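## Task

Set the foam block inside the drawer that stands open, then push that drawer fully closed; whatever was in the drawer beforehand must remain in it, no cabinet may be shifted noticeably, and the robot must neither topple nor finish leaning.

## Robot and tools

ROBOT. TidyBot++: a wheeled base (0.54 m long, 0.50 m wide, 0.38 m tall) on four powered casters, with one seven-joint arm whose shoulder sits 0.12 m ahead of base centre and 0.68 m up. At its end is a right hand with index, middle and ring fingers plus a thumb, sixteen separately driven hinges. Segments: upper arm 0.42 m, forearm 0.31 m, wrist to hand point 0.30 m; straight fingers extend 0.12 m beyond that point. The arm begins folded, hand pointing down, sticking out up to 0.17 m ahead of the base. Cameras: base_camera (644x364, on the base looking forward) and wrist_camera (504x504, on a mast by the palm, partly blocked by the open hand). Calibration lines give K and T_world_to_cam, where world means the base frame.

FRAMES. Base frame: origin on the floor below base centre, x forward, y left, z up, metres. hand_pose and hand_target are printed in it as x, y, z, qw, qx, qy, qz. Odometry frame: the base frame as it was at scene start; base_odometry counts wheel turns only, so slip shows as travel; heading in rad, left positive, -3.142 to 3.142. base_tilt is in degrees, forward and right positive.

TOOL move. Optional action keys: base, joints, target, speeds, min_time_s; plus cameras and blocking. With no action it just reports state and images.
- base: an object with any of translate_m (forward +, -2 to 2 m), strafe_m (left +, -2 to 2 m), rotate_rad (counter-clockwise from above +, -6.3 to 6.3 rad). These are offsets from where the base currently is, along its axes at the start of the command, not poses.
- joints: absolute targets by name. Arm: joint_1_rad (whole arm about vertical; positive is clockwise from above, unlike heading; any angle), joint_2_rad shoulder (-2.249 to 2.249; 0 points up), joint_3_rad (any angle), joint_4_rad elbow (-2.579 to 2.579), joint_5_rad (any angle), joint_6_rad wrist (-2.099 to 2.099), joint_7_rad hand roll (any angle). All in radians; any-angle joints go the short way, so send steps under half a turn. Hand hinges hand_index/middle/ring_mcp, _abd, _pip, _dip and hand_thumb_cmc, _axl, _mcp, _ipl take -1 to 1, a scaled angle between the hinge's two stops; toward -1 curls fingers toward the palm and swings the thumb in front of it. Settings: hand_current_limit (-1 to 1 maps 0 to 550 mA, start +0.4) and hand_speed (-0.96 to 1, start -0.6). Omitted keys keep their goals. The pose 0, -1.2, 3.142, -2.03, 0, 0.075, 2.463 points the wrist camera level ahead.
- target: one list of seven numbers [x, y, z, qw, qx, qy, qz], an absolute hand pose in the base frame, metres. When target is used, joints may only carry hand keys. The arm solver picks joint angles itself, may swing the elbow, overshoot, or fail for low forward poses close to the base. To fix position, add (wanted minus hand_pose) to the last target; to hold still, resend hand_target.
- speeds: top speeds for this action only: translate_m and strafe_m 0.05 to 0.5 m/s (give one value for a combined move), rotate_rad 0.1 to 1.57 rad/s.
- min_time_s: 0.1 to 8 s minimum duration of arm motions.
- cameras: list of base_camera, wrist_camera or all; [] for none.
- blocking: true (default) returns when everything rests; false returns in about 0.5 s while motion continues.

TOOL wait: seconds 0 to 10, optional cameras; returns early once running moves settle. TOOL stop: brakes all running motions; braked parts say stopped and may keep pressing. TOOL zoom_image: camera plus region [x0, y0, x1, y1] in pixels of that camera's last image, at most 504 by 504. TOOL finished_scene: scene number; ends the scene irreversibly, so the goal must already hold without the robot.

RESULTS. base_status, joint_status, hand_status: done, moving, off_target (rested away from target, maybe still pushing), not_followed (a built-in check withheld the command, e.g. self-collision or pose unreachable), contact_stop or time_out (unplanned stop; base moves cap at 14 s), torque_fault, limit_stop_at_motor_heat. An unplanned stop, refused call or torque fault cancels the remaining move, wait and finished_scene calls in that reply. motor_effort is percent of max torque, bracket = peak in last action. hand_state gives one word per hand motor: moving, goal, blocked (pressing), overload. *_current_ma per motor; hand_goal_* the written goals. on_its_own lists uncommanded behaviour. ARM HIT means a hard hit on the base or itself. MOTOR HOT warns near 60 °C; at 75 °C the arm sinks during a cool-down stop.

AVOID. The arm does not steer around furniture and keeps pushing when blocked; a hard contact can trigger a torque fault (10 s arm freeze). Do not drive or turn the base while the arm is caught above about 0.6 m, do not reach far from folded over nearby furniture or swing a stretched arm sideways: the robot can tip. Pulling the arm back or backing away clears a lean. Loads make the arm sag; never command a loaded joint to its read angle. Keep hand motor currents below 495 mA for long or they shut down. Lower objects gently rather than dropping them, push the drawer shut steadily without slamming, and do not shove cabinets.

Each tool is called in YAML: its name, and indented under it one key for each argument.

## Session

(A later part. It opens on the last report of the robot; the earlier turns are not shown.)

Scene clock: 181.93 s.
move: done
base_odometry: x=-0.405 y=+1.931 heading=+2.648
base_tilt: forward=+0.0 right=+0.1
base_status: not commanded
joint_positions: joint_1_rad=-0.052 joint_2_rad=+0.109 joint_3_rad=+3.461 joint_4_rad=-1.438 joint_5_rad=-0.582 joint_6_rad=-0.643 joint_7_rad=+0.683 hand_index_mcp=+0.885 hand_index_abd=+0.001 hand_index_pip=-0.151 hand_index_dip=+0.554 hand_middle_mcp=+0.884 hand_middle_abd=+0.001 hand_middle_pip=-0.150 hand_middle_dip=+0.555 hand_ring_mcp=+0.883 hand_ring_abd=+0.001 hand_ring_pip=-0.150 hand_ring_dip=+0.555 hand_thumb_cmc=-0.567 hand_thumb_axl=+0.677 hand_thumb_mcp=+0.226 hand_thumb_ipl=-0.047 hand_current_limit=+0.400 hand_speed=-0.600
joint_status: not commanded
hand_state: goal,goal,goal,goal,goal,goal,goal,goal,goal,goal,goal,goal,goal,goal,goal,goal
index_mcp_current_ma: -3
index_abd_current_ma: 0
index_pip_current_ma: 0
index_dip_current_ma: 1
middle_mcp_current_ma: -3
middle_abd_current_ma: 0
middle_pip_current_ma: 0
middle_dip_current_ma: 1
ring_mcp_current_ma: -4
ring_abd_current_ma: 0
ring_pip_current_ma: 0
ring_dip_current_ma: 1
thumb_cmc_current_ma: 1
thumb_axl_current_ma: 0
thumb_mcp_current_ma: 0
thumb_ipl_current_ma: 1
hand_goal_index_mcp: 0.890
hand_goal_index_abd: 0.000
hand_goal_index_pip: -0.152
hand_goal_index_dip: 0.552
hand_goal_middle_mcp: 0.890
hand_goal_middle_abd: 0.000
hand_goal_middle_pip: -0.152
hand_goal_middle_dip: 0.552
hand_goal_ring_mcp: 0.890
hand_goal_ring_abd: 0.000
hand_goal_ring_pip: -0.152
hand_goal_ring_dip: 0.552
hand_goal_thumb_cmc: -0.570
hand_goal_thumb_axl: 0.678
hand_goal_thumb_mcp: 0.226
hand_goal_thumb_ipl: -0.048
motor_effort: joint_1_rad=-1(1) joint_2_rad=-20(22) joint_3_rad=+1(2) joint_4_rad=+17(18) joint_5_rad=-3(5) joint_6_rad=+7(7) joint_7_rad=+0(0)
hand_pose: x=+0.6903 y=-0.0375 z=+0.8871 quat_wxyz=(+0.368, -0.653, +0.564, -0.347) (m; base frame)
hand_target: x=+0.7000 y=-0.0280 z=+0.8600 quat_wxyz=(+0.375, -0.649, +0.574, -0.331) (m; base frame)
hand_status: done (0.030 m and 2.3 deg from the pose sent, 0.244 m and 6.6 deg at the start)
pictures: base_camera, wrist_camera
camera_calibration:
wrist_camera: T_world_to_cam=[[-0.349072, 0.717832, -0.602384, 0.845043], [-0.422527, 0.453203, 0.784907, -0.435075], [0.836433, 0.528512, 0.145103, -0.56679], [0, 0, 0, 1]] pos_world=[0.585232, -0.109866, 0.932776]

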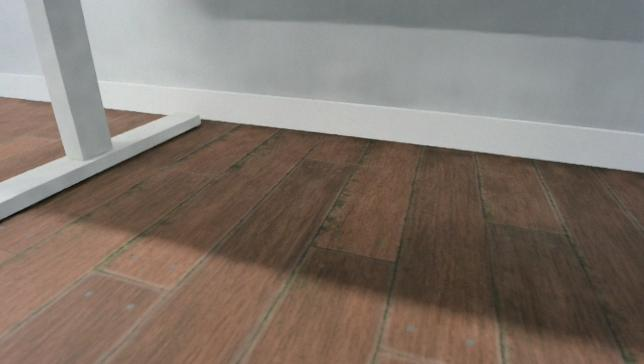

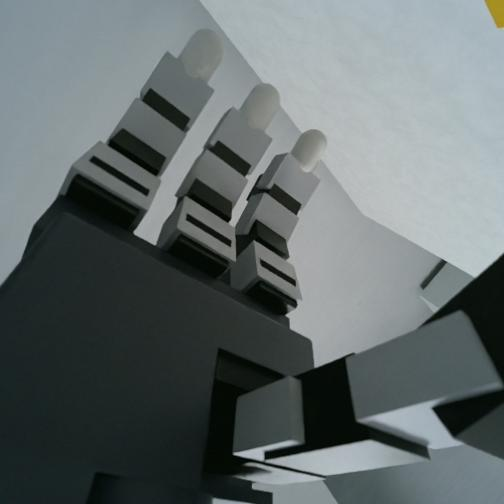

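move:
  target: [0.708, -0.02, 0.773, 0.3745, -0.6486, 0.5738, -0.3313]
  min_time_s: 2
  cameras: ["wrist_camera"]

Scene clock: 192.63 s.
move: done
base_odometry: x=-0.405 y=+1.931 heading=+2.648
base_tilt: forward=+0.0 right=+0.0
base_status: not commanded
joint_positions: joint_1_rad=-0.052 joint_2_rad=+0.154 joint_3_rad=+3.436 joint_4_rad=-1.655 joint_5_rad=-0.923 joint_6_rad=-0.436 joint_7_rad=+1.044 hand_index_mcp=+0.885 hand_index_abd=+0.001 hand_index_pip=-0.151 hand_index_dip=+0.554 hand_middle_mcp=+0.884 hand_middle_abd=+0.001 hand_middle_pip=-0.150 hand_middle_dip=+0.555 hand_ring_mcp=+0.883 hand_ring_abd=+0.001 hand_ring_pip=-0.150 hand_ring_dip=+0.555 hand_thumb_cmc=-0.567 hand_thumb_axl=+0.677 hand_thumb_mcp=+0.226 hand_thumb_ipl=-0.047 hand_current_limit=+0.400 hand_speed=-0.600
joint_status: not commanded
hand_state: goal,goal,goal,goal,goal,goal,goal,goal,goal,goal,goal,goal,goal,goal,goal,goal
index_mcp_current_ma: -3
index_abd_current_ma: 0
index_pip_current_ma: 0
index_dip_current_ma: 1
middle_mcp_current_ma: -3
middle_abd_current_ma: 0
middle_pip_current_ma: 0
middle_dip_current_ma: 1
ring_mcp_current_ma: -4
ring_abd_current_ma: 0
ring_pip_current_ma: 0
ring_dip_current_ma: 1
thumb_cmc_current_ma: 1
thumb_axl_current_ma: 0
thumb_mcp_current_ma: 0
thumb_ipl_current_ma: 1
hand_goal_index_mcp: 0.890
hand_goal_index_abd: 0.000
hand_goal_index_pip: -0.152
hand_goal_index_dip: 0.552
hand_goal_middle_mcp: 0.890
hand_goal_middle_abd: 0.000
hand_goal_middle_pip: -0.152
hand_goal_middle_dip: 0.552
hand_goal_ring_mcp: 0.890
hand_goal_ring_abd: 0.000
hand_goal_ring_pip: -0.152
hand_goal_ring_dip: 0.552
hand_goal_thumb_cmc: -0.570
hand_goal_thumb_axl: 0.678
hand_goal_thumb_mcp: 0.226
hand_goal_thumb_ipl: -0.048
motor_effort: joint_1_rad=+0(1) joint_2_rad=-21(22) joint_3_rad=+1(2) joint_4_rad=+17(17) joint_5_rad=-3(4) joint_6_rad=+4(7) joint_7_rad=+0(0)
hand_pose: x=+0.7049 y=-0.0226 z=+0.8076 quat_wxyz=(+0.381, -0.653, +0.556, -0.346) (m; base frame)
hand_target: x=+0.7080 y=-0.0200 z=+0.7730 quat_wxyz=(+0.375, -0.649, +0.574, -0.331) (m; base frame)
hand_status: done (0.035 m and 2.7 deg from the pose sent, 0.117 m and 2.3 deg at the start)
pictures: wrist_camera
camera_calibration:
wrist_camera: T_world_to_cam=[[-0.352721, 0.718758, -0.599145, 0.79156], [-0.445453, 0.434111, 0.783019, -0.355989], [0.822897, 0.543078, 0.167053, -0.583193], [0, 0, 0, 1]] pos_world=[0.600531, -0.0976816, 0.850429]

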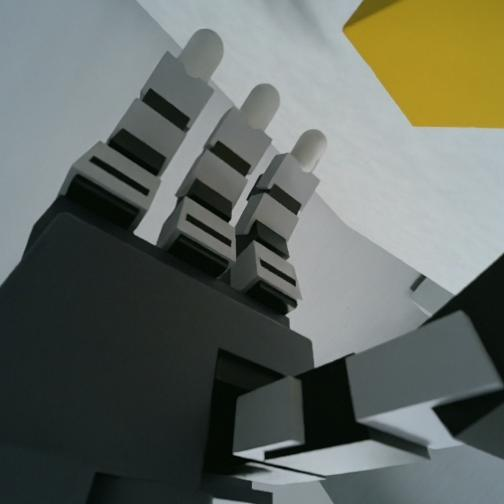

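move:
  target: [0.708, -0.02, 0.813, 0.3745, -0.6486, 0.5738, -0.3313]
  min_time_s: 1

move:
  target: [0.666, -0.025, 0.803, 0.3745, -0.6486, 0.5738, -0.3313]
  min_time_s: 1.5
  cameras: ["wrist_camera"]

Scene clock: 222.67 s.
move: done
base_odometry: x=-0.405 y=+1.931 heading=+2.648
base_tilt: forward=+0.0 right=+0.0
base_status: not commanded
joint_positions: joint_1_rad=-0.072 joint_2_rad=+0.154 joint_3_rad=+3.462 joint_4_rad=-1.624 joint_5_rad=-0.872 joint_6_rad=-0.445 joint_7_rad=+0.931 hand_index_mcp=+0.885 hand_index_abd=+0.001 hand_index_pip=-0.151 hand_index_dip=+0.554 hand_middle_mcp=+0.884 hand_middle_abd=+0.001 hand_middle_pip=-0.150 hand_middle_dip=+0.555 hand_ring_mcp=+0.883 hand_ring_abd=+0.001 hand_ring_pip=-0.150 hand_ring_dip=+0.555 hand_thumb_cmc=-0.568 hand_thumb_axl=+0.677 hand_thumb_mcp=+0.226 hand_thumb_ipl=-0.047 hand_current_limit=+0.400 hand_speed=-0.600
joint_status: not commanded
hand_state: goal,goal,goal,goal,goal,goal,goal,goal,goal,goal,goal,goal,goal,goal,goal,goal
index_mcp_current_ma: -3
index_abd_current_ma: 0
index_pip_current_ma: 0
index_dip_current_ma: 1
middle_mcp_current_ma: -3
middle_abd_current_ma: 0
middle_pip_current_ma: 0
middle_dip_current_ma: 1
ring_mcp_current_ma: -4
ring_abd_current_ma: 0
ring_pip_current_ma: 0
ring_dip_current_ma: 1
thumb_cmc_current_ma: 1
thumb_axl_current_ma: 0
thumb_mcp_current_ma: 0
thumb_ipl_current_ma: 1
hand_goal_index_mcp: 0.890
hand_goal_index_abd: 0.000
hand_goal_index_pip: -0.152
hand_goal_index_dip: 0.552
hand_goal_middle_mcp: 0.890
hand_goal_middle_abd: 0.000
hand_goal_middle_pip: -0.152
hand_goal_middle_dip: 0.552
hand_goal_ring_mcp: 0.890
hand_goal_ring_abd: 0.000
hand_goal_ring_pip: -0.152
hand_goal_ring_dip: 0.552
hand_goal_thumb_cmc: -0.570
hand_goal_thumb_axl: 0.678
hand_goal_thumb_mcp: 0.226
hand_goal_thumb_ipl: -0.048
motor_effort: joint_1_rad=-1(1) joint_2_rad=-21(21) joint_3_rad=+1(2) joint_4_rad=+17(17) joint_5_rad=-3(4) joint_6_rad=+5(5) joint_7_rad=+0(0)
hand_pose: x=+0.7088 y=-0.0230 z=+0.8196 quat_wxyz=(+0.388, -0.633, +0.576, -0.341) (m; base frame)
hand_target: x=+0.7080 y=-0.0200 z=+0.8130 quat_wxyz=(+0.375, -0.649, +0.574, -0.331) (m; base frame)
hand_status: done (0.007 m and 2.6 deg from the pose sent, 0.007 m and 2.7 deg at the start)
pictures: none

Scene clock: 224.47 s.
move: done
base_odometry: x=-0.405 y=+1.931 heading=+2.648
base_tilt: forward=-0.1 right=+0.0
base_status: not commanded
joint_positions: joint_1_rad=-0.016 joint_2_rad=+0.119 joint_3_rad=+3.397 joint_4_rad=-1.689 joint_5_rad=-0.872 joint_6_rad=-0.445 joint_7_rad=+0.931 hand_index_mcp=+0.885 hand_index_abd=+0.001 hand_index_pip=-0.151 hand_index_dip=+0.554 hand_middle_mcp=+0.884 hand_middle_abd=+0.001 hand_middle_pip=-0.150 hand_middle_dip=+0.555 hand_ring_mcp=+0.883 hand_ring_abd=+0.001 hand_ring_pip=-0.150 hand_ring_dip=+0.555 hand_thumb_cmc=-0.568 hand_thumb_axl=+0.677 hand_thumb_mcp=+0.226 hand_thumb_ipl=-0.047 hand_current_limit=+0.400 hand_speed=-0.600
joint_status: not commanded
hand_state: goal,goal,goal,goal,goal,goal,goal,goal,goal,goal,goal,goal,goal,goal,goal,goal
index_mcp_current_ma: -3
index_abd_current_ma: 0
index_pip_current_ma: 0
index_dip_current_ma: 1
middle_mcp_current_ma: -3
middle_abd_current_ma: 0
middle_pip_current_ma: 0
middle_dip_current_ma: 1
ring_mcp_current_ma: -4
ring_abd_current_ma: 0
ring_pip_current_ma: 0
ring_dip_current_ma: 1
thumb_cmc_current_ma: 1
thumb_axl_current_ma: 0
thumb_mcp_current_ma: 0
thumb_ipl_current_ma: 1
hand_goal_index_mcp: 0.890
hand_goal_index_abd: 0.000
hand_goal_index_pip: -0.152
hand_goal_index_dip: 0.552
hand_goal_middle_mcp: 0.890
hand_goal_middle_abd: 0.000
hand_goal_middle_pip: -0.152
hand_goal_middle_dip: 0.552
hand_goal_ring_mcp: 0.890
hand_goal_ring_abd: 0.000
hand_goal_ring_pip: -0.152
hand_goal_ring_dip: 0.552
hand_goal_thumb_cmc: -0.570
hand_goal_thumb_axl: 0.678
hand_goal_thumb_mcp: 0.226
hand_goal_thumb_ipl: -0.048
motor_effort: joint_1_rad=+0(1) joint_2_rad=-20(21) joint_3_rad=+1(2) joint_4_rad=+17(17) joint_5_rad=-3(4) joint_6_rad=+5(5) joint_7_rad=+0(0)
hand_pose: x=+0.6858 y=-0.0169 z=+0.8068 quat_wxyz=(+0.389, -0.634, +0.585, -0.324) (m; base frame)
hand_target: x=+0.6660 y=-0.0250 z=+0.8030 quat_wxyz=(+0.375, -0.649, +0.574, -0.331) (m; base frame)
hand_status: done (0.022 m and 2.8 deg from the pose sent, 0.046 m and 2.6 deg at the start)
pictures: wrist_camera
camera_calibration:
wrist_camera: T_world_to_cam=[[-0.342509, 0.769979, -0.538349, 0.724973], [-0.407934, 0.394295, 0.823481, -0.425347], [0.846332, 0.50166, 0.179051, -0.596929], [0, 0, 0, 1]] pos_world=[0.579996, -0.0910458, 0.847434]

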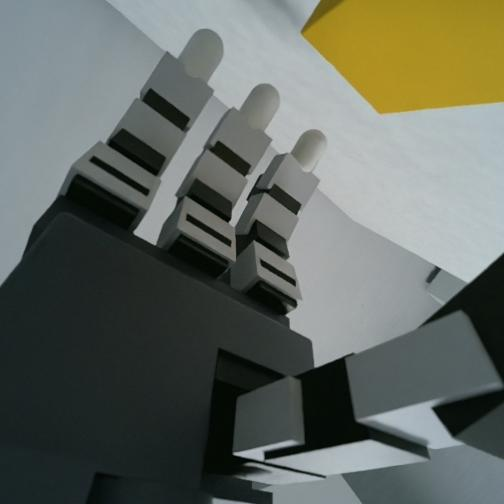

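move:
  target: [0.638, -0.046, 0.803, 0.3745, -0.6486, 0.5738, -0.3313]
  min_time_s: 1.5
  cameras: ["wrist_camera"]

Scene clock: 231.83 s.
move: done
base_odometry: x=-0.405 y=+1.931 heading=+2.648
base_tilt: forward=+0.0 right=+0.1
base_status: not commanded
joint_positions: joint_1_rad=+0.094 joint_2_rad=+0.068 joint_3_rad=+3.358 joint_4_rad=-1.741 joint_5_rad=-0.872 joint_6_rad=-0.450 joint_7_rad=+1.003 hand_index_mcp=+0.885 hand_index_abd=+0.001 hand_index_pip=-0.151 hand_index_dip=+0.554 hand_middle_mcp=+0.884 hand_middle_abd=+0.001 hand_middle_pip=-0.150 hand_middle_dip=+0.555 hand_ring_mcp=+0.883 hand_ring_abd=+0.001 hand_ring_pip=-0.150 hand_ring_dip=+0.555 hand_thumb_cmc=-0.568 hand_thumb_axl=+0.677 hand_thumb_mcp=+0.226 hand_thumb_ipl=-0.047 hand_current_limit=+0.400 hand_speed=-0.600
joint_status: not commanded
hand_state: goal,goal,goal,goal,goal,goal,goal,goal,goal,goal,goal,goal,goal,goal,goal,goal
index_mcp_current_ma: -3
index_abd_current_ma: 0
index_pip_current_ma: 0
index_dip_current_ma: 1
middle_mcp_current_ma: -3
middle_abd_current_ma: 0
middle_pip_current_ma: 0
middle_dip_current_ma: 1
ring_mcp_current_ma: -4
ring_abd_current_ma: 0
ring_pip_current_ma: 0
ring_dip_current_ma: 1
thumb_cmc_current_ma: 1
thumb_axl_current_ma: 0
thumb_mcp_current_ma: 0
thumb_ipl_current_ma: 1
hand_goal_index_mcp: 0.890
hand_goal_index_abd: 0.000
hand_goal_index_pip: -0.152
hand_goal_index_dip: 0.552
hand_goal_middle_mcp: 0.890
hand_goal_middle_abd: 0.000
hand_goal_middle_pip: -0.152
hand_goal_middle_dip: 0.552
hand_goal_ring_mcp: 0.890
hand_goal_ring_abd: 0.000
hand_goal_ring_pip: -0.152
hand_goal_ring_dip: 0.552
hand_goal_thumb_cmc: -0.570
hand_goal_thumb_axl: 0.678
hand_goal_thumb_mcp: 0.226
hand_goal_thumb_ipl: -0.048
motor_effort: joint_1_rad=-1(1) joint_2_rad=-18(20) joint_3_rad=+1(2) joint_4_rad=+17(17) joint_5_rad=-4(4) joint_6_rad=+5(5) joint_7_rad=+0(1)
hand_pose: x=+0.6604 y=-0.0580 z=+0.8067 quat_wxyz=(+0.370, -0.632, +0.587, -0.345) (m; base frame)
hand_target: x=+0.6380 y=-0.0460 z=+0.8030 quat_wxyz=(+0.375, -0.649, +0.574, -0.331) (m; base frame)
hand_status: done (0.026 m and 2.9 deg from the pose sent, 0.056 m and 2.8 deg at the start)
pictures: wrist_camera
camera_calibration:
wrist_camera: T_world_to_cam=[[-0.314168, 0.755707, -0.574635, 0.75764], [-0.397655, 0.444877, 0.802468, -0.406391], [0.862073, 0.480616, 0.160744, -0.551607], [0, 0, 0, 1]] pos_world=[0.551948, -0.126648, 0.85015]

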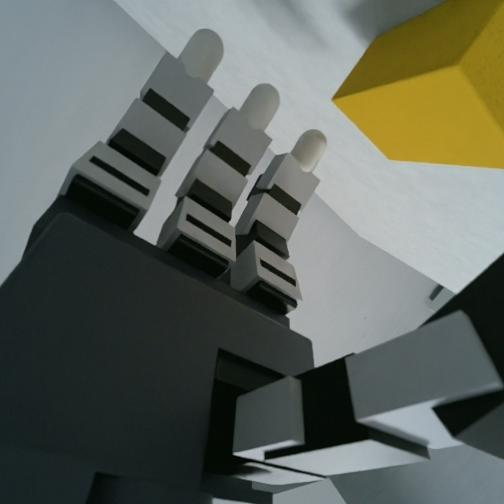

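move:
  target: [0.636, -0.034, 0.79, 0.3745, -0.6486, 0.5738, -0.3313]
  min_time_s: 1.5
  cameras: ["wrist_camera"]

Scene clock: 244.30 s.
move: done
base_odometry: x=-0.405 y=+1.931 heading=+2.648
base_tilt: forward=+0.0 right=+0.0
base_status: not commanded
joint_positions: joint_1_rad=+0.094 joint_2_rad=+0.065 joint_3_rad=+3.338 joint_4_rad=-1.789 joint_5_rad=-0.872 joint_6_rad=-0.450 joint_7_rad=+1.031 hand_index_mcp=+0.885 hand_index_abd=+0.001 hand_index_pip=-0.151 hand_index_dip=+0.554 hand_middle_mcp=+0.884 hand_middle_abd=+0.001 hand_middle_pip=-0.150 hand_middle_dip=+0.555 hand_ring_mcp=+0.883 hand_ring_abd=+0.001 hand_ring_pip=-0.150 hand_ring_dip=+0.555 hand_thumb_cmc=-0.568 hand_thumb_axl=+0.677 hand_thumb_mcp=+0.226 hand_thumb_ipl=-0.047 hand_current_limit=+0.400 hand_speed=-0.600
joint_status: not commanded
hand_state: goal,goal,goal,goal,goal,goal,goal,goal,goal,goal,goal,goal,goal,goal,goal,goal
index_mcp_current_ma: -3
index_abd_current_ma: 0
index_pip_current_ma: 0
index_dip_current_ma: 1
middle_mcp_current_ma: -3
middle_abd_current_ma: 0
middle_pip_current_ma: 0
middle_dip_current_ma: 1
ring_mcp_current_ma: -4
ring_abd_current_ma: 0
ring_pip_current_ma: 0
ring_dip_current_ma: 1
thumb_cmc_current_ma: 1
thumb_axl_current_ma: 0
thumb_mcp_current_ma: 0
thumb_ipl_current_ma: 1
hand_goal_index_mcp: 0.890
hand_goal_index_abd: 0.000
hand_goal_index_pip: -0.152
hand_goal_index_dip: 0.552
hand_goal_middle_mcp: 0.890
hand_goal_middle_abd: 0.000
hand_goal_middle_pip: -0.152
hand_goal_middle_dip: 0.552
hand_goal_ring_mcp: 0.890
hand_goal_ring_abd: 0.000
hand_goal_ring_pip: -0.152
hand_goal_ring_dip: 0.552
hand_goal_thumb_cmc: -0.570
hand_goal_thumb_axl: 0.678
hand_goal_thumb_mcp: 0.226
hand_goal_thumb_ipl: -0.048
motor_effort: joint_1_rad=-1(1) joint_2_rad=-18(19) joint_3_rad=+0(2) joint_4_rad=+16(17) joint_5_rad=-3(4) joint_6_rad=+4(5) joint_7_rad=+0(0)
hand_pose: x=+0.6470 y=-0.0455 z=+0.7843 quat_wxyz=(+0.361, -0.650, +0.582, -0.329) (m; base frame)
hand_target: x=+0.6360 y=-0.0340 z=+0.7900 quat_wxyz=(+0.375, -0.649, +0.574, -0.331) (m; base frame)
hand_status: done (0.017 m and 1.8 deg from the pose sent, 0.038 m and 2.9 deg at the start)
pictures: wrist_camera
camera_calibration:
wrist_camera: T_world_to_cam=[[-0.362255, 0.739411, -0.567488, 0.755951], [-0.380207, 0.438662, 0.81426, -0.420148], [0.851008, 0.510732, 0.122222, -0.503754], [0, 0, 0, 1]] pos_world=[0.542802, -0.117372, 0.832673]

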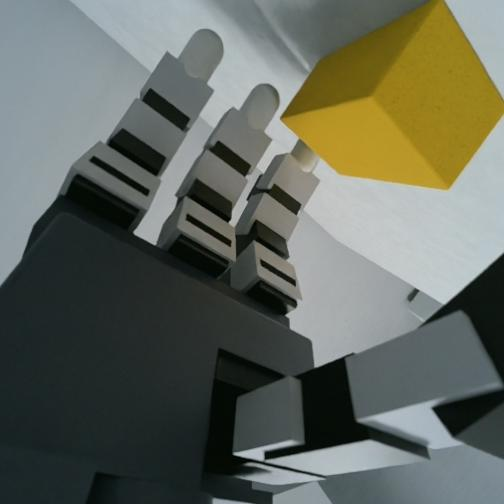

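move:
  target: [0.646, -0.034, 0.783, 0.3745, -0.6486, 0.5738, -0.3313]
  min_time_s: 1

move:
  joints: {"hand_index_pip":-0.42,"hand_middle_pip":-0.42,"hand_index_dip":0.30,"hand_middle_dip":0.30,"hand_thumb_mcp":0.08,"hand_thumb_ipl":-0.14}
  cameras: ["wrist_camera"]

Scene clock: 254.50 s.
move: done
base_odometry: x=-0.405 y=+1.931 heading=+2.648
base_tilt: forward=+0.0 right=+0.1
base_status: not commanded
joint_positions: joint_1_rad=+0.094 joint_2_rad=+0.065 joint_3_rad=+3.338 joint_4_rad=-1.789 joint_5_rad=-0.894 joint_6_rad=-0.450 joint_7_rad=+1.072 hand_index_mcp=+0.885 hand_index_abd=+0.001 hand_index_pip=-0.151 hand_index_dip=+0.554 hand_middle_mcp=+0.884 hand_middle_abd=+0.001 hand_middle_pip=-0.150 hand_middle_dip=+0.555 hand_ring_mcp=+0.883 hand_ring_abd=+0.001 hand_ring_pip=-0.150 hand_ring_dip=+0.555 hand_thumb_cmc=-0.568 hand_thumb_axl=+0.677 hand_thumb_mcp=+0.226 hand_thumb_ipl=-0.047 hand_current_limit=+0.400 hand_speed=-0.600
joint_status: not commanded
hand_state: goal,goal,goal,goal,goal,goal,goal,goal,goal,goal,goal,goal,goal,goal,goal,goal
index_mcp_current_ma: -3
index_abd_current_ma: 0
index_pip_current_ma: 0
index_dip_current_ma: 1
middle_mcp_current_ma: -3
middle_abd_current_ma: 0
middle_pip_current_ma: 0
middle_dip_current_ma: 1
ring_mcp_current_ma: -4
ring_abd_current_ma: 0
ring_pip_current_ma: 0
ring_dip_current_ma: 1
thumb_cmc_current_ma: 1
thumb_axl_current_ma: 0
thumb_mcp_current_ma: 0
thumb_ipl_current_ma: 1
hand_goal_index_mcp: 0.890
hand_goal_index_abd: 0.000
hand_goal_index_pip: -0.152
hand_goal_index_dip: 0.552
hand_goal_middle_mcp: 0.890
hand_goal_middle_abd: 0.000
hand_goal_middle_pip: -0.152
hand_goal_middle_dip: 0.552
hand_goal_ring_mcp: 0.890
hand_goal_ring_abd: 0.000
hand_goal_ring_pip: -0.152
hand_goal_ring_dip: 0.552
hand_goal_thumb_cmc: -0.570
hand_goal_thumb_axl: 0.678
hand_goal_thumb_mcp: 0.226
hand_goal_thumb_ipl: -0.048
motor_effort: joint_1_rad=-1(1) joint_2_rad=-18(18) joint_3_rad=+1(1) joint_4_rad=+16(17) joint_5_rad=-3(4) joint_6_rad=+4(5) joint_7_rad=+0(1)
hand_pose: x=+0.6485 y=-0.0454 z=+0.7858 quat_wxyz=(+0.362, -0.656, +0.572, -0.333) (m; base frame)
hand_target: x=+0.6460 y=-0.0340 z=+0.7830 quat_wxyz=(+0.375, -0.649, +0.574, -0.331) (m; base frame)
hand_status: done (0.012 m and 1.7 deg from the pose sent, 0.012 m and 1.8 deg at the start)
pictures: none

Scene clock: 255.17 s.
move: done
base_odometry: x=-0.405 y=+1.931 heading=+2.648
base_tilt: forward=+0.0 right=+0.0
base_status: not commanded
joint_positions: joint_1_rad=+0.094 joint_2_rad=+0.065 joint_3_rad=+3.338 joint_4_rad=-1.789 joint_5_rad=-0.894 joint_6_rad=-0.450 joint_7_rad=+1.072 hand_index_mcp=+0.885 hand_index_abd=+0.001 hand_index_pip=-0.416 hand_index_dip=+0.304 hand_middle_mcp=+0.884 hand_middle_abd=+0.001 hand_middle_pip=-0.417 hand_middle_dip=+0.303 hand_ring_mcp=+0.883 hand_ring_abd=+0.001 hand_ring_pip=-0.150 hand_ring_dip=+0.555 hand_thumb_cmc=-0.568 hand_thumb_axl=+0.677 hand_thumb_mcp=+0.081 hand_thumb_ipl=-0.138 hand_current_limit=+0.400 hand_speed=-0.600
joint_status: all done
hand_state: goal,goal,goal,goal,goal,goal,goal,goal,goal,goal,goal,goal,goal,goal,goal,goal
index_mcp_current_ma: -3
index_abd_current_ma: 0
index_pip_current_ma: 2
index_dip_current_ma: 2
middle_mcp_current_ma: -3
middle_abd_current_ma: 0
middle_pip_current_ma: 1
middle_dip_current_ma: 1
ring_mcp_current_ma: -4
ring_abd_current_ma: 0
ring_pip_current_ma: 0
ring_dip_current_ma: 1
thumb_cmc_current_ma: 1
thumb_axl_current_ma: 0
thumb_mcp_current_ma: 0
thumb_ipl_current_ma: 1
hand_goal_index_mcp: 0.890
hand_goal_index_abd: 0.000
hand_goal_index_pip: -0.420
hand_goal_index_dip: 0.300
hand_goal_middle_mcp: 0.890
hand_goal_middle_abd: 0.000
hand_goal_middle_pip: -0.420
hand_goal_middle_dip: 0.300
hand_goal_ring_mcp: 0.890
hand_goal_ring_abd: 0.000
hand_goal_ring_pip: -0.152
hand_goal_ring_dip: 0.552
hand_goal_thumb_cmc: -0.570
hand_goal_thumb_axl: 0.678
hand_goal_thumb_mcp: 0.080
hand_goal_thumb_ipl: -0.140
motor_effort: joint_1_rad=-1(1) joint_2_rad=-18(18) joint_3_rad=+0(1) joint_4_rad=+17(17) joint_5_rad=-3(4) joint_6_rad=+4(4) joint_7_rad=+0(0)
hand_pose: x=+0.6486 y=-0.0455 z=+0.7858 quat_wxyz=(+0.362, -0.656, +0.572, -0.333) (m; base frame)
hand_target: x=+0.6460 y=-0.0340 z=+0.7830 quat_wxyz=(+0.375, -0.649, +0.574, -0.331) (m; base frame)
hand_status: not commanded
pictures: wrist_camera
camera_calibration:
wrist_camera: T_world_to_cam=[[-0.36827, 0.725056, -0.581955, 0.771865], [-0.395185, 0.444509, 0.803891, -0.402637], [0.84155, 0.526028, 0.122832, -0.498959], [0, 0, 0, 1]] pos_world=[0.545038, -0.118203, 0.834155]

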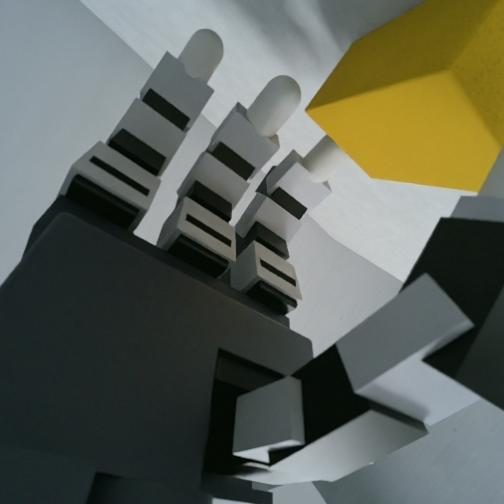

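move:
  joints: {"hand_current_limit":0.1,"hand_index_pip":-0.5,"hand_middle_pip":-0.5,"hand_index_dip":0.22,"hand_middle_dip":0.22,"hand_thumb_mcp":-0.02,"hand_thumb_ipl":-0.25}
  cameras: ["wrist_camera"]

Scene clock: 261.00 s.
move: off_target
base_odometry: x=-0.405 y=+1.931 heading=+2.648
base_tilt: forward=+0.0 right=+0.0
base_status: not commanded
joint_positions: joint_1_rad=+0.094 joint_2_rad=+0.065 joint_3_rad=+3.338 joint_4_rad=-1.789 joint_5_rad=-0.894 joint_6_rad=-0.450 joint_7_rad=+1.072 hand_index_mcp=+0.921 hand_index_abd=+0.001 hand_index_pip=-0.456 hand_index_dip=+0.252 hand_middle_mcp=+0.884 hand_middle_abd=+0.001 hand_middle_pip=-0.497 hand_middle_dip=+0.223 hand_ring_mcp=+0.883 hand_ring_abd=+0.001 hand_ring_pip=-0.150 hand_ring_dip=+0.555 hand_thumb_cmc=-0.573 hand_thumb_axl=+0.677 hand_thumb_mcp=+0.048 hand_thumb_ipl=-0.207 hand_current_limit=+0.100 hand_speed=-0.600
joint_status: hand_index_pip off_target (ended at -0.456, target -0.500); hand_index_dip off_target (ended at +0.252, target +0.220); hand_thumb_mcp off_target (ended at +0.048, target -0.020); hand_thumb_ipl off_target (ended at -0.207, target -0.250); the others done
hand_state: blocked,goal,blocked,blocked,goal,goal,goal,goal,goal,goal,goal,goal,goal,goal,blocked,blocked
index_mcp_current_ma: 45
index_abd_current_ma: 0
index_pip_current_ma: 69
index_dip_current_ma: 42
middle_mcp_current_ma: -3
middle_abd_current_ma: 0
middle_pip_current_ma: 1
middle_dip_current_ma: 1
ring_mcp_current_ma: -4
ring_abd_current_ma: 0
ring_pip_current_ma: 0
ring_dip_current_ma: 1
thumb_cmc_current_ma: -1
thumb_axl_current_ma: 0
thumb_mcp_current_ma: 206
thumb_ipl_current_ma: 106
hand_goal_index_mcp: 0.890
hand_goal_index_abd: 0.000
hand_goal_index_pip: -0.500
hand_goal_index_dip: 0.220
hand_goal_middle_mcp: 0.890
hand_goal_middle_abd: 0.000
hand_goal_middle_pip: -0.500
hand_goal_middle_dip: 0.220
hand_goal_ring_mcp: 0.890
hand_goal_ring_abd: 0.000
hand_goal_ring_pip: -0.152
hand_goal_ring_dip: 0.552
hand_goal_thumb_cmc: -0.570
hand_goal_thumb_axl: 0.678
hand_goal_thumb_mcp: -0.020
hand_goal_thumb_ipl: -0.250
motor_effort: joint_1_rad=-1(1) joint_2_rad=-18(19) joint_3_rad=+1(1) joint_4_rad=+17(17) joint_5_rad=-3(4) joint_6_rad=+4(4) joint_7_rad=+0(1)
hand_pose: x=+0.6486 y=-0.0455 z=+0.7858 quat_wxyz=(+0.362, -0.656, +0.572, -0.333) (m; base frame)
hand_target: x=+0.6460 y=-0.0340 z=+0.7830 quat_wxyz=(+0.375, -0.649, +0.574, -0.331) (m; base frame)
hand_status: not commanded
pictures: wrist_camera
camera_calibration:
wrist_camera: T_world_to_cam=[[-0.368266, 0.724943, -0.582098, 0.771969], [-0.395286, 0.444605, 0.803788, -0.402485], [0.841504, 0.526103, 0.122826, -0.498921], [0, 0, 0, 1]] pos_world=[0.545037, -0.118203, 0.834155]

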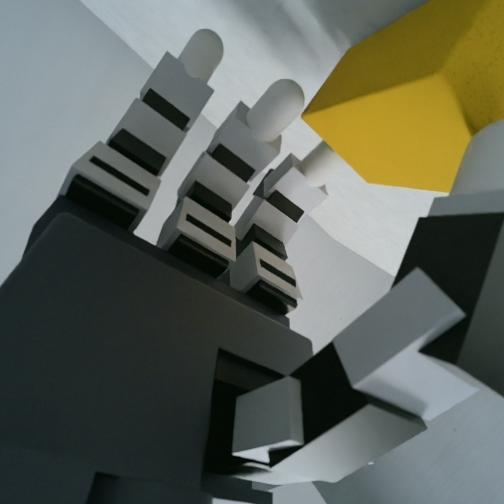

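move:
  joints: {"hand_index_pip":-0.56,"hand_index_dip":0.18,"hand_middle_pip":-0.6,"hand_middle_dip":0.12,"hand_thumb_mcp":-0.05,"hand_thumb_ipl":-0.28}
  cameras: ["wrist_camera"]

Scene clock: 263.93 s.
move: off_target
base_odometry: x=-0.405 y=+1.931 heading=+2.648
base_tilt: forward=-0.1 right=+0.0
base_status: not commanded
joint_positions: joint_1_rad=+0.094 joint_2_rad=+0.065 joint_3_rad=+3.338 joint_4_rad=-1.789 joint_5_rad=-0.894 joint_6_rad=-0.450 joint_7_rad=+1.072 hand_index_mcp=+0.937 hand_index_abd=+0.001 hand_index_pip=-0.464 hand_index_dip=+0.232 hand_middle_mcp=+0.884 hand_middle_abd=+0.001 hand_middle_pip=-0.596 hand_middle_dip=+0.124 hand_ring_mcp=+0.883 hand_ring_abd=+0.001 hand_ring_pip=-0.150 hand_ring_dip=+0.555 hand_thumb_cmc=-0.575 hand_thumb_axl=+0.677 hand_thumb_mcp=+0.048 hand_thumb_ipl=-0.222 hand_current_limit=+0.100 hand_speed=-0.600
joint_status: hand_index_pip off_target (ended at -0.464, target -0.560); hand_index_dip off_target (ended at +0.232, target +0.180); hand_thumb_mcp off_target (ended at +0.048, target -0.050); hand_thumb_ipl off_target (ended at -0.222, target -0.280); the others done
hand_state: blocked,goal,blocked,blocked,goal,goal,goal,goal,goal,goal,goal,goal,goal,goal,blocked,blocked
index_mcp_current_ma: 84
index_abd_current_ma: 0
index_pip_current_ma: 234
index_dip_current_ma: 91
middle_mcp_current_ma: -3
middle_abd_current_ma: 0
middle_pip_current_ma: 1
middle_dip_current_ma: 1
ring_mcp_current_ma: -4
ring_abd_current_ma: 0
ring_pip_current_ma: 0
ring_dip_current_ma: 1
thumb_cmc_current_ma: -3
thumb_axl_current_ma: 0
thumb_mcp_current_ma: 303
thumb_ipl_current_ma: 172
hand_goal_index_mcp: 0.890
hand_goal_index_abd: 0.000
hand_goal_index_pip: -0.560
hand_goal_index_dip: 0.180
hand_goal_middle_mcp: 0.890
hand_goal_middle_abd: 0.000
hand_goal_middle_pip: -0.600
hand_goal_middle_dip: 0.120
hand_goal_ring_mcp: 0.890
hand_goal_ring_abd: 0.000
hand_goal_ring_pip: -0.152
hand_goal_ring_dip: 0.552
hand_goal_thumb_cmc: -0.570
hand_goal_thumb_axl: 0.678
hand_goal_thumb_mcp: -0.050
hand_goal_thumb_ipl: -0.280
motor_effort: joint_1_rad=-1(1) joint_2_rad=-18(19) joint_3_rad=+0(1) joint_4_rad=+17(17) joint_5_rad=-3(4) joint_6_rad=+4(4) joint_7_rad=+0(0)
hand_pose: x=+0.6486 y=-0.0455 z=+0.7858 quat_wxyz=(+0.362, -0.656, +0.572, -0.333) (m; base frame)
hand_target: x=+0.6460 y=-0.0340 z=+0.7830 quat_wxyz=(+0.375, -0.649, +0.574, -0.331) (m; base frame)
hand_status: not commanded
pictures: wrist_camera
camera_calibration:
wrist_camera: T_world_to_cam=[[-0.368266, 0.724943, -0.582098, 0.771969], [-0.395286, 0.444605, 0.803788, -0.402485], [0.841504, 0.526103, 0.122826, -0.498921], [0, 0, 0, 1]] pos_world=[0.545037, -0.118203, 0.834155]

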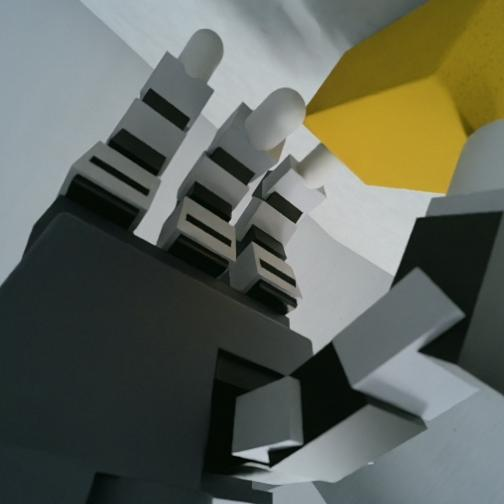

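move:
  target: [0.646, -0.034, 0.86, 0.3745, -0.6486, 0.5738, -0.3313]
  min_time_s: 2.5
  cameras: ["wrist_camera"]

Scene clock: 269.50 s.
move: done
base_odometry: x=-0.405 y=+1.931 heading=+2.648
base_tilt: forward=+0.0 right=+0.1
base_status: not commanded
joint_positions: joint_1_rad=+0.094 joint_2_rad=+0.058 joint_3_rad=+3.338 joint_4_rad=-1.642 joint_5_rad=-0.709 joint_6_rad=-0.550 joint_7_rad=+0.800 hand_index_mcp=+0.937 hand_index_abd=+0.001 hand_index_pip=-0.464 hand_index_dip=+0.232 hand_middle_mcp=+0.884 hand_middle_abd=+0.001 hand_middle_pip=-0.596 hand_middle_dip=+0.124 hand_ring_mcp=+0.883 hand_ring_abd=+0.001 hand_ring_pip=-0.150 hand_ring_dip=+0.555 hand_thumb_cmc=-0.576 hand_thumb_axl=+0.677 hand_thumb_mcp=+0.048 hand_thumb_ipl=-0.222 hand_current_limit=+0.100 hand_speed=-0.600
joint_status: not commanded
hand_state: blocked,goal,blocked,blocked,goal,goal,goal,goal,goal,goal,goal,goal,goal,goal,blocked,blocked
index_mcp_current_ma: 84
index_abd_current_ma: 0
index_pip_current_ma: 234
index_dip_current_ma: 91
middle_mcp_current_ma: -3
middle_abd_current_ma: 0
middle_pip_current_ma: 1
middle_dip_current_ma: 1
ring_mcp_current_ma: -4
ring_abd_current_ma: 0
ring_pip_current_ma: 0
ring_dip_current_ma: 1
thumb_cmc_current_ma: -3
thumb_axl_current_ma: 0
thumb_mcp_current_ma: 302
thumb_ipl_current_ma: 171
hand_goal_index_mcp: 0.890
hand_goal_index_abd: 0.000
hand_goal_index_pip: -0.560
hand_goal_index_dip: 0.180
hand_goal_middle_mcp: 0.890
hand_goal_middle_abd: 0.000
hand_goal_middle_pip: -0.600
hand_goal_middle_dip: 0.120
hand_goal_ring_mcp: 0.890
hand_goal_ring_abd: 0.000
hand_goal_ring_pip: -0.152
hand_goal_ring_dip: 0.552
hand_goal_thumb_cmc: -0.570
hand_goal_thumb_axl: 0.678
hand_goal_thumb_mcp: -0.050
hand_goal_thumb_ipl: -0.280
motor_effort: joint_1_rad=+0(1) joint_2_rad=-19(19) joint_3_rad=+1(1) joint_4_rad=+17(17) joint_5_rad=-3(4) joint_6_rad=+5(6) joint_7_rad=+0(1)
hand_pose: x=+0.6578 y=-0.0421 z=+0.8363 quat_wxyz=(+0.375, -0.637, +0.589, -0.326) (m; base frame)
hand_target: x=+0.6460 y=-0.0340 z=+0.8600 quat_wxyz=(+0.375, -0.649, +0.574, -0.331) (m; base frame)
hand_status: done (0.028 m and 2.3 deg from the pose sent, 0.075 m and 1.7 deg at the start)
pictures: wrist_camera
camera_calibration:
wrist_camera: T_world_to_cam=[[-0.343406, 0.763977, -0.54627, 0.757666], [-0.386718, 0.415025, 0.823531, -0.464314], [0.855875, 0.494058, 0.152922, -0.550613], [0, 0, 0, 1]] pos_world=[0.551883, -0.114103, 0.880468]

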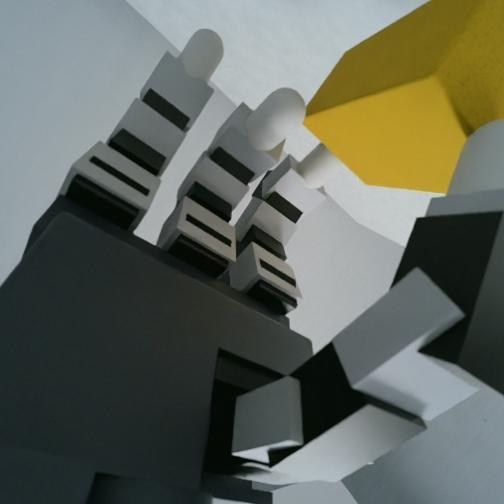

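move:
  target: [0.5, -0.034, 0.97, 0.3536, -0.6124, 0.6124, -0.3536]
  min_time_s: 3

move:
  base: {"translate_m":-0.5}
  cameras: ["all"]

Scene clock: 285.67 s.
move: done
base_odometry: x=-0.405 y=+1.931 heading=+2.648
base_tilt: forward=+0.0 right=+0.1
base_status: not commanded
joint_positions: joint_1_rad=+0.633 joint_2_rad=-0.272 joint_3_rad=+2.989 joint_4_rad=-1.536 joint_5_rad=-0.619 joint_6_rad=-0.948 joint_7_rad=+0.586 hand_index_mcp=+0.937 hand_index_abd=+0.001 hand_index_pip=-0.464 hand_index_dip=+0.232 hand_middle_mcp=+0.884 hand_middle_abd=+0.001 hand_middle_pip=-0.597 hand_middle_dip=+0.124 hand_ring_mcp=+0.883 hand_ring_abd=+0.001 hand_ring_pip=-0.150 hand_ring_dip=+0.555 hand_thumb_cmc=-0.576 hand_thumb_axl=+0.677 hand_thumb_mcp=+0.048 hand_thumb_ipl=-0.222 hand_current_limit=+0.100 hand_speed=-0.600
joint_status: not commanded
hand_state: blocked,goal,blocked,blocked,goal,goal,goal,goal,goal,goal,goal,goal,goal,goal,blocked,blocked
index_mcp_current_ma: 84
index_abd_current_ma: 0
index_pip_current_ma: 234
index_dip_current_ma: 91
middle_mcp_current_ma: -3
middle_abd_current_ma: 0
middle_pip_current_ma: 1
middle_dip_current_ma: 1
ring_mcp_current_ma: -4
ring_abd_current_ma: 0
ring_pip_current_ma: 0
ring_dip_current_ma: 1
thumb_cmc_current_ma: -4
thumb_axl_current_ma: 0
thumb_mcp_current_ma: 302
thumb_ipl_current_ma: 171
hand_goal_index_mcp: 0.890
hand_goal_index_abd: 0.000
hand_goal_index_pip: -0.560
hand_goal_index_dip: 0.180
hand_goal_middle_mcp: 0.890
hand_goal_middle_abd: 0.000
hand_goal_middle_pip: -0.600
hand_goal_middle_dip: 0.120
hand_goal_ring_mcp: 0.890
hand_goal_ring_abd: 0.000
hand_goal_ring_pip: -0.152
hand_goal_ring_dip: 0.552
hand_goal_thumb_cmc: -0.570
hand_goal_thumb_axl: 0.678
hand_goal_thumb_mcp: -0.050
hand_goal_thumb_ipl: -0.280
motor_effort: joint_1_rad=-1(1) joint_2_rad=-8(19) joint_3_rad=+1(2) joint_4_rad=+16(18) joint_5_rad=-4(5) joint_6_rad=+6(7) joint_7_rad=+0(1)
hand_pose: x=+0.5174 y=-0.0291 z=+0.9635 quat_wxyz=(+0.380, -0.610, +0.605, -0.343) (m; base frame)
hand_target: x=+0.5000 y=-0.0340 z=+0.9700 quat_wxyz=(+0.354, -0.612, +0.612, -0.354) (m; base frame)
hand_status: done (0.019 m and 3.3 deg from the pose sent, 0.207 m and 5.6 deg at the start)
pictures: none

Scene clock: 287.93 s.
move: done
base_odometry: x=+0.036 y=+1.694 heading=+2.648
base_tilt: forward=-0.1 right=+0.0
base_status: done
joint_positions: joint_1_rad=+0.633 joint_2_rad=-0.286 joint_3_rad=+2.986 joint_4_rad=-1.534 joint_5_rad=-0.616 joint_6_rad=-0.951 joint_7_rad=+0.585 hand_index_mcp=+0.937 hand_index_abd=+0.001 hand_index_pip=-0.464 hand_index_dip=+0.232 hand_middle_mcp=+0.884 hand_middle_abd=+0.001 hand_middle_pip=-0.597 hand_middle_dip=+0.124 hand_ring_mcp=+0.883 hand_ring_abd=+0.001 hand_ring_pip=-0.151 hand_ring_dip=+0.555 hand_thumb_cmc=-0.577 hand_thumb_axl=+0.677 hand_thumb_mcp=+0.048 hand_thumb_ipl=-0.222 hand_current_limit=+0.100 hand_speed=-0.600
joint_status: not commanded
hand_state: blocked,goal,blocked,blocked,goal,goal,goal,goal,goal,goal,goal,goal,goal,goal,blocked,blocked
index_mcp_current_ma: 85
index_abd_current_ma: 0
index_pip_current_ma: 234
index_dip_current_ma: 90
middle_mcp_current_ma: -3
middle_abd_current_ma: 0
middle_pip_current_ma: 1
middle_dip_current_ma: 1
ring_mcp_current_ma: -5
ring_abd_current_ma: 0
ring_pip_current_ma: 0
ring_dip_current_ma: 1
thumb_cmc_current_ma: -4
thumb_axl_current_ma: 0
thumb_mcp_current_ma: 302
thumb_ipl_current_ma: 171
hand_goal_index_mcp: 0.890
hand_goal_index_abd: 0.000
hand_goal_index_pip: -0.560
hand_goal_index_dip: 0.180
hand_goal_middle_mcp: 0.890
hand_goal_middle_abd: 0.000
hand_goal_middle_pip: -0.600
hand_goal_middle_dip: 0.120
hand_goal_ring_mcp: 0.890
hand_goal_ring_abd: 0.000
hand_goal_ring_pip: -0.152
hand_goal_ring_dip: 0.552
hand_goal_thumb_cmc: -0.570
hand_goal_thumb_axl: 0.678
hand_goal_thumb_mcp: -0.050
hand_goal_thumb_ipl: -0.280
motor_effort: joint_1_rad=-1(1) joint_2_rad=-7(10) joint_3_rad=+2(3) joint_4_rad=+16(17) joint_5_rad=-4(5) joint_6_rad=+7(7) joint_7_rad=+0(1)
hand_pose: x=+0.5138 y=-0.0255 z=+0.9681 quat_wxyz=(+0.380, -0.611, +0.601, -0.349) (m; base frame)
hand_target: x=+0.5000 y=-0.0340 z=+0.9700 quat_wxyz=(+0.354, -0.612, +0.612, -0.354) (m; base frame)
hand_status: not commanded
pictures: base_camera, wrist_camera
camera_calibration:
wrist_camera: T_world_to_cam=[[-0.273654, 0.785667, -0.554833, 0.740534], [-0.396743, 0.433286, 0.809233, -0.615976], [0.87619, 0.441576, 0.193137, -0.50639], [0, 0, 0, 1]] pos_world=[0.401961, -0.09131, 1.00714]

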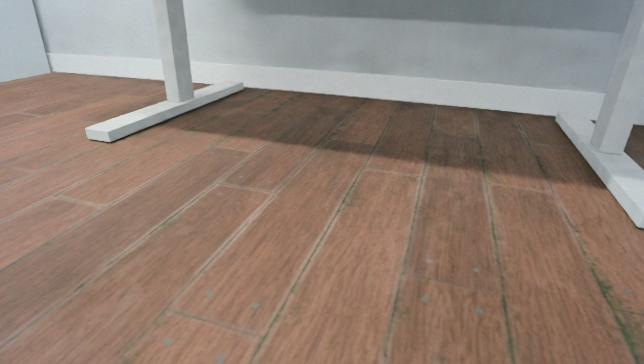

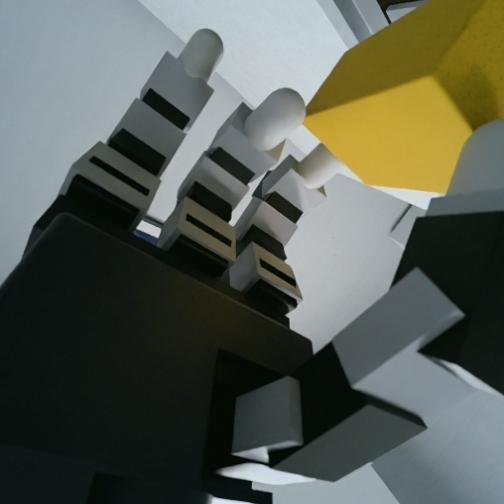

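move:
  base: {"translate_m":0.096,"strafe_m":0.95}

move:
  base: {"rotate_rad":-1.78}
  cameras: ["all"]

Scene clock: 294.73 s.
move: done
base_odometry: x=-0.499 y=+0.903 heading=+2.648
base_tilt: forward=-0.1 right=+0.1
base_status: done
joint_positions: joint_1_rad=+0.635 joint_2_rad=-0.286 joint_3_rad=+2.980 joint_4_rad=-1.534 joint_5_rad=-0.615 joint_6_rad=-0.952 joint_7_rad=+0.585 hand_index_mcp=+0.937 hand_index_abd=+0.001 hand_index_pip=-0.464 hand_index_dip=+0.232 hand_middle_mcp=+0.884 hand_middle_abd=+0.001 hand_middle_pip=-0.597 hand_middle_dip=+0.124 hand_ring_mcp=+0.883 hand_ring_abd=+0.001 hand_ring_pip=-0.151 hand_ring_dip=+0.555 hand_thumb_cmc=-0.577 hand_thumb_axl=+0.677 hand_thumb_mcp=+0.048 hand_thumb_ipl=-0.222 hand_current_limit=+0.100 hand_speed=-0.600
joint_status: not commanded
hand_state: blocked,goal,blocked,blocked,goal,goal,goal,goal,goal,goal,goal,goal,goal,goal,blocked,blocked
index_mcp_current_ma: 85
index_abd_current_ma: 0
index_pip_current_ma: 234
index_dip_current_ma: 90
middle_mcp_current_ma: -3
middle_abd_current_ma: 0
middle_pip_current_ma: 1
middle_dip_current_ma: 1
ring_mcp_current_ma: -5
ring_abd_current_ma: 0
ring_pip_current_ma: 0
ring_dip_current_ma: 1
thumb_cmc_current_ma: -4
thumb_axl_current_ma: 0
thumb_mcp_current_ma: 303
thumb_ipl_current_ma: 171
hand_goal_index_mcp: 0.890
hand_goal_index_abd: 0.000
hand_goal_index_pip: -0.560
hand_goal_index_dip: 0.180
hand_goal_middle_mcp: 0.890
hand_goal_middle_abd: 0.000
hand_goal_middle_pip: -0.600
hand_goal_middle_dip: 0.120
hand_goal_ring_mcp: 0.890
hand_goal_ring_abd: 0.000
hand_goal_ring_pip: -0.152
hand_goal_ring_dip: 0.552
hand_goal_thumb_cmc: -0.570
hand_goal_thumb_axl: 0.678
hand_goal_thumb_mcp: -0.050
hand_goal_thumb_ipl: -0.280
motor_effort: joint_1_rad=-1(1) joint_2_rad=-7(9) joint_3_rad=+2(4) joint_4_rad=+16(17) joint_5_rad=-4(5) joint_6_rad=+7(7) joint_7_rad=+0(1)
hand_pose: x=+0.5138 y=-0.0240 z=+0.9674 quat_wxyz=(+0.379, -0.613, +0.600, -0.348) (m; base frame)
hand_target: x=+0.5000 y=-0.0340 z=+0.9700 quat_wxyz=(+0.354, -0.612, +0.612, -0.354) (m; base frame)
hand_status: not commanded
pictures: none

Scene clock: 297.17 s.
move: done
base_odometry: x=-0.499 y=+0.903 heading=+0.868
base_tilt: forward=+0.0 right=+0.0
base_status: done
joint_positions: joint_1_rad=+0.639 joint_2_rad=-0.286 joint_3_rad=+2.979 joint_4_rad=-1.534 joint_5_rad=-0.612 joint_6_rad=-0.952 joint_7_rad=+0.585 hand_index_mcp=+0.937 hand_index_abd=+0.001 hand_index_pip=-0.464 hand_index_dip=+0.232 hand_middle_mcp=+0.884 hand_middle_abd=+0.001 hand_middle_pip=-0.597 hand_middle_dip=+0.124 hand_ring_mcp=+0.883 hand_ring_abd=+0.001 hand_ring_pip=-0.151 hand_ring_dip=+0.555 hand_thumb_cmc=-0.577 hand_thumb_axl=+0.677 hand_thumb_mcp=+0.048 hand_thumb_ipl=-0.222 hand_current_limit=+0.100 hand_speed=-0.600
joint_status: not commanded
hand_state: blocked,goal,blocked,blocked,goal,goal,goal,goal,goal,goal,goal,goal,goal,goal,blocked,blocked
index_mcp_current_ma: 85
index_abd_current_ma: 0
index_pip_current_ma: 234
index_dip_current_ma: 90
middle_mcp_current_ma: -3
middle_abd_current_ma: 0
middle_pip_current_ma: 1
middle_dip_current_ma: 1
ring_mcp_current_ma: -5
ring_abd_current_ma: 0
ring_pip_current_ma: 0
ring_dip_current_ma: 1
thumb_cmc_current_ma: -4
thumb_axl_current_ma: 0
thumb_mcp_current_ma: 303
thumb_ipl_current_ma: 171
hand_goal_index_mcp: 0.890
hand_goal_index_abd: 0.000
hand_goal_index_pip: -0.560
hand_goal_index_dip: 0.180
hand_goal_middle_mcp: 0.890
hand_goal_middle_abd: 0.000
hand_goal_middle_pip: -0.600
hand_goal_middle_dip: 0.120
hand_goal_ring_mcp: 0.890
hand_goal_ring_abd: 0.000
hand_goal_ring_pip: -0.152
hand_goal_ring_dip: 0.552
hand_goal_thumb_cmc: -0.570
hand_goal_thumb_axl: 0.678
hand_goal_thumb_mcp: -0.050
hand_goal_thumb_ipl: -0.280
motor_effort: joint_1_rad=+0(2) joint_2_rad=-7(9) joint_3_rad=+2(4) joint_4_rad=+16(17) joint_5_rad=-4(5) joint_6_rad=+7(7) joint_7_rad=+0(1)
hand_pose: x=+0.5135 y=-0.0255 z=+0.9669 quat_wxyz=(+0.377, -0.613, +0.601, -0.349) (m; base frame)
hand_target: x=+0.5000 y=-0.0340 z=+0.9700 quat_wxyz=(+0.354, -0.612, +0.612, -0.354) (m; base frame)
hand_status: not commanded
pictures: base_camera, wrist_camera
camera_calibration:
wrist_camera: T_world_to_cam=[[-0.275757, 0.783022, -0.557525, 0.743504], [-0.393613, 0.43717, 0.808673, -0.616064], [0.876942, 0.442446, 0.187655, -0.500988], [0, 0, 0, 1]] pos_world=[0.401873, -0.0911946, 1.00673]

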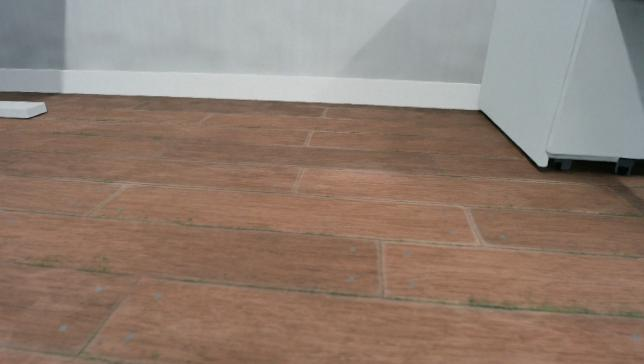

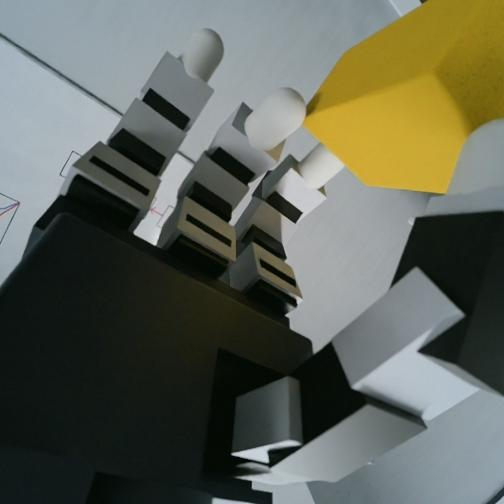

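move:
  base: {"translate_m":-0.15,"strafe_m":-0.65}

move:
  target: [0.45, 0.0, 0.98, 0.123, -0.696, 0.696, -0.123]
  min_time_s: 2.5
  cameras: ["all"]

Scene clock: 319.07 s.
move: done
base_odometry: x=-0.100 y=+0.368 heading=+0.868
base_tilt: forward=+0.0 right=+0.0
base_status: done
joint_positions: joint_1_rad=+0.641 joint_2_rad=-0.286 joint_3_rad=+2.979 joint_4_rad=-1.534 joint_5_rad=-0.610 joint_6_rad=-0.953 joint_7_rad=+0.585 hand_index_mcp=+0.937 hand_index_abd=+0.001 hand_index_pip=-0.464 hand_index_dip=+0.232 hand_middle_mcp=+0.884 hand_middle_abd=+0.001 hand_middle_pip=-0.597 hand_middle_dip=+0.124 hand_ring_mcp=+0.883 hand_ring_abd=+0.001 hand_ring_pip=-0.151 hand_ring_dip=+0.555 hand_thumb_cmc=-0.577 hand_thumb_axl=+0.676 hand_thumb_mcp=+0.048 hand_thumb_ipl=-0.222 hand_current_limit=+0.100 hand_speed=-0.600
joint_status: not commanded
hand_state: blocked,goal,blocked,blocked,goal,goal,goal,goal,goal,goal,goal,goal,goal,goal,blocked,blocked
index_mcp_current_ma: 85
index_abd_current_ma: 0
index_pip_current_ma: 234
index_dip_current_ma: 90
middle_mcp_current_ma: -3
middle_abd_current_ma: 0
middle_pip_current_ma: 1
middle_dip_current_ma: 1
ring_mcp_current_ma: -5
ring_abd_current_ma: 0
ring_pip_current_ma: 0
ring_dip_current_ma: 1
thumb_cmc_current_ma: -4
thumb_axl_current_ma: 0
thumb_mcp_current_ma: 303
thumb_ipl_current_ma: 171
hand_goal_index_mcp: 0.890
hand_goal_index_abd: 0.000
hand_goal_index_pip: -0.560
hand_goal_index_dip: 0.180
hand_goal_middle_mcp: 0.890
hand_goal_middle_abd: 0.000
hand_goal_middle_pip: -0.600
hand_goal_middle_dip: 0.120
hand_goal_ring_mcp: 0.890
hand_goal_ring_abd: 0.000
hand_goal_ring_pip: -0.152
hand_goal_ring_dip: 0.552
hand_goal_thumb_cmc: -0.570
hand_goal_thumb_axl: 0.678
hand_goal_thumb_mcp: -0.050
hand_goal_thumb_ipl: -0.280
motor_effort: joint_1_rad=+0(1) joint_2_rad=-7(8) joint_3_rad=+2(4) joint_4_rad=+16(17) joint_5_rad=-4(6) joint_6_rad=+6(7) joint_7_rad=+0(1)
hand_pose: x=+0.5133 y=-0.0264 z=+0.9667 quat_wxyz=(+0.376, -0.613, +0.601, -0.349) (m; base frame)
hand_target: x=+0.5000 y=-0.0340 z=+0.9700 quat_wxyz=(+0.354, -0.612, +0.612, -0.354) (m; base frame)
hand_status: not commanded
pictures: none

Scene clock: 322.20 s.
move: done
base_odometry: x=-0.100 y=+0.368 heading=+0.868
base_tilt: forward=+0.0 right=+0.0
base_status: not commanded
joint_positions: joint_1_rad=-0.138 joint_2_rad=+0.108 joint_3_rad=+3.456 joint_4_rad=-0.799 joint_5_rad=-0.183 joint_6_rad=-1.848 joint_7_rad=+0.165 hand_index_mcp=+0.939 hand_index_abd=+0.001 hand_index_pip=-0.464 hand_index_dip=+0.231 hand_middle_mcp=+0.884 hand_middle_abd=+0.001 hand_middle_pip=-0.597 hand_middle_dip=+0.124 hand_ring_mcp=+0.883 hand_ring_abd=+0.001 hand_ring_pip=-0.151 hand_ring_dip=+0.555 hand_thumb_cmc=-0.577 hand_thumb_axl=+0.676 hand_thumb_mcp=+0.048 hand_thumb_ipl=-0.224 hand_current_limit=+0.100 hand_speed=-0.600
joint_status: not commanded
hand_state: blocked,goal,blocked,blocked,goal,goal,goal,goal,goal,goal,goal,goal,goal,goal,blocked,blocked
index_mcp_current_ma: 92
index_abd_current_ma: 0
index_pip_current_ma: 234
index_dip_current_ma: 87
middle_mcp_current_ma: -3
middle_abd_current_ma: 0
middle_pip_current_ma: 1
middle_dip_current_ma: 1
ring_mcp_current_ma: -5
ring_abd_current_ma: 0
ring_pip_current_ma: 0
ring_dip_current_ma: 1
thumb_cmc_current_ma: -4
thumb_axl_current_ma: -1
thumb_mcp_current_ma: 303
thumb_ipl_current_ma: 161
hand_goal_index_mcp: 0.890
hand_goal_index_abd: 0.000
hand_goal_index_pip: -0.560
hand_goal_index_dip: 0.180
hand_goal_middle_mcp: 0.890
hand_goal_middle_abd: 0.000
hand_goal_middle_pip: -0.600
hand_goal_middle_dip: 0.120
hand_goal_ring_mcp: 0.890
hand_goal_ring_abd: 0.000
hand_goal_ring_pip: -0.152
hand_goal_ring_dip: 0.552
hand_goal_thumb_cmc: -0.570
hand_goal_thumb_axl: 0.678
hand_goal_thumb_mcp: -0.050
hand_goal_thumb_ipl: -0.280
motor_effort: joint_1_rad=-1(1) joint_2_rad=-15(16) joint_3_rad=+1(3) joint_4_rad=+12(17) joint_5_rad=-1(5) joint_6_rad=+3(7) joint_7_rad=+0(1)
hand_pose: x=+0.4501 y=+0.0114 z=+0.9854 quat_wxyz=(+0.164, -0.720, +0.663, -0.120) (m; base frame)
hand_target: x=+0.4500 y=+0.0000 z=+0.9800 quat_wxyz=(+0.123, -0.696, +0.696, -0.123) (m; base frame)
hand_status: done (0.013 m and 6.6 deg from the pose sent, 0.070 m and 41.8 deg at the start)
pictures: base_camera, wrist_camera
camera_calibration:
wrist_camera: T_world_to_cam=[[-0.622711, 0.736973, -0.262873, 0.573778], [0.159258, 0.448306, 0.879579, -0.991012], [0.766073, 0.505858, -0.396534, 0.159676], [0, 0, 0, 1]] pos_world=[0.392801, -0.059356, 1.08582]

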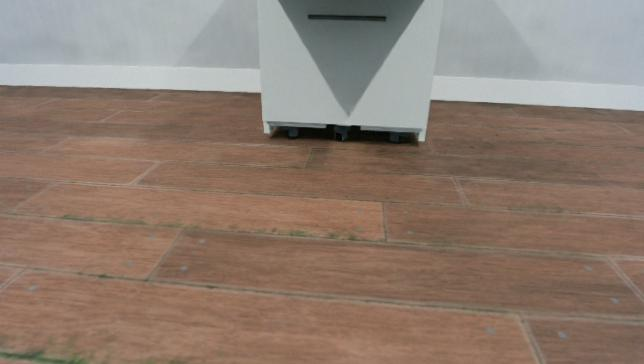

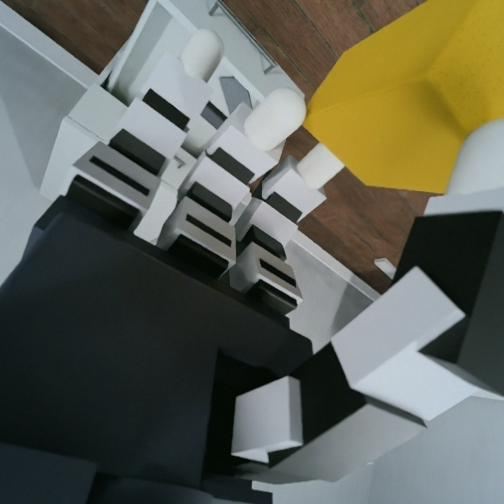

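zoom_image:
  camera: "wrist_camera"
  region: [40, 0, 310, 270]

Scaled by 1.867 from the camera's 504x504 image, which has a finer 720x720 frame.

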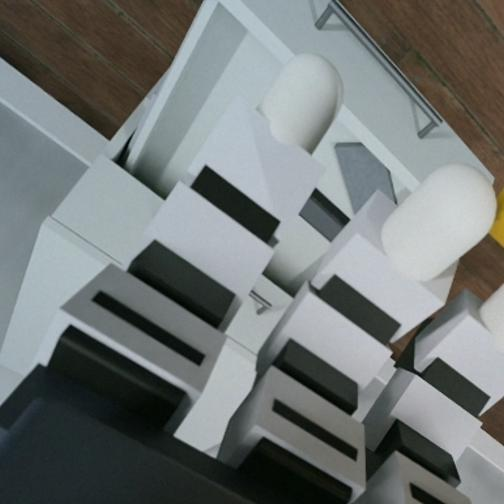

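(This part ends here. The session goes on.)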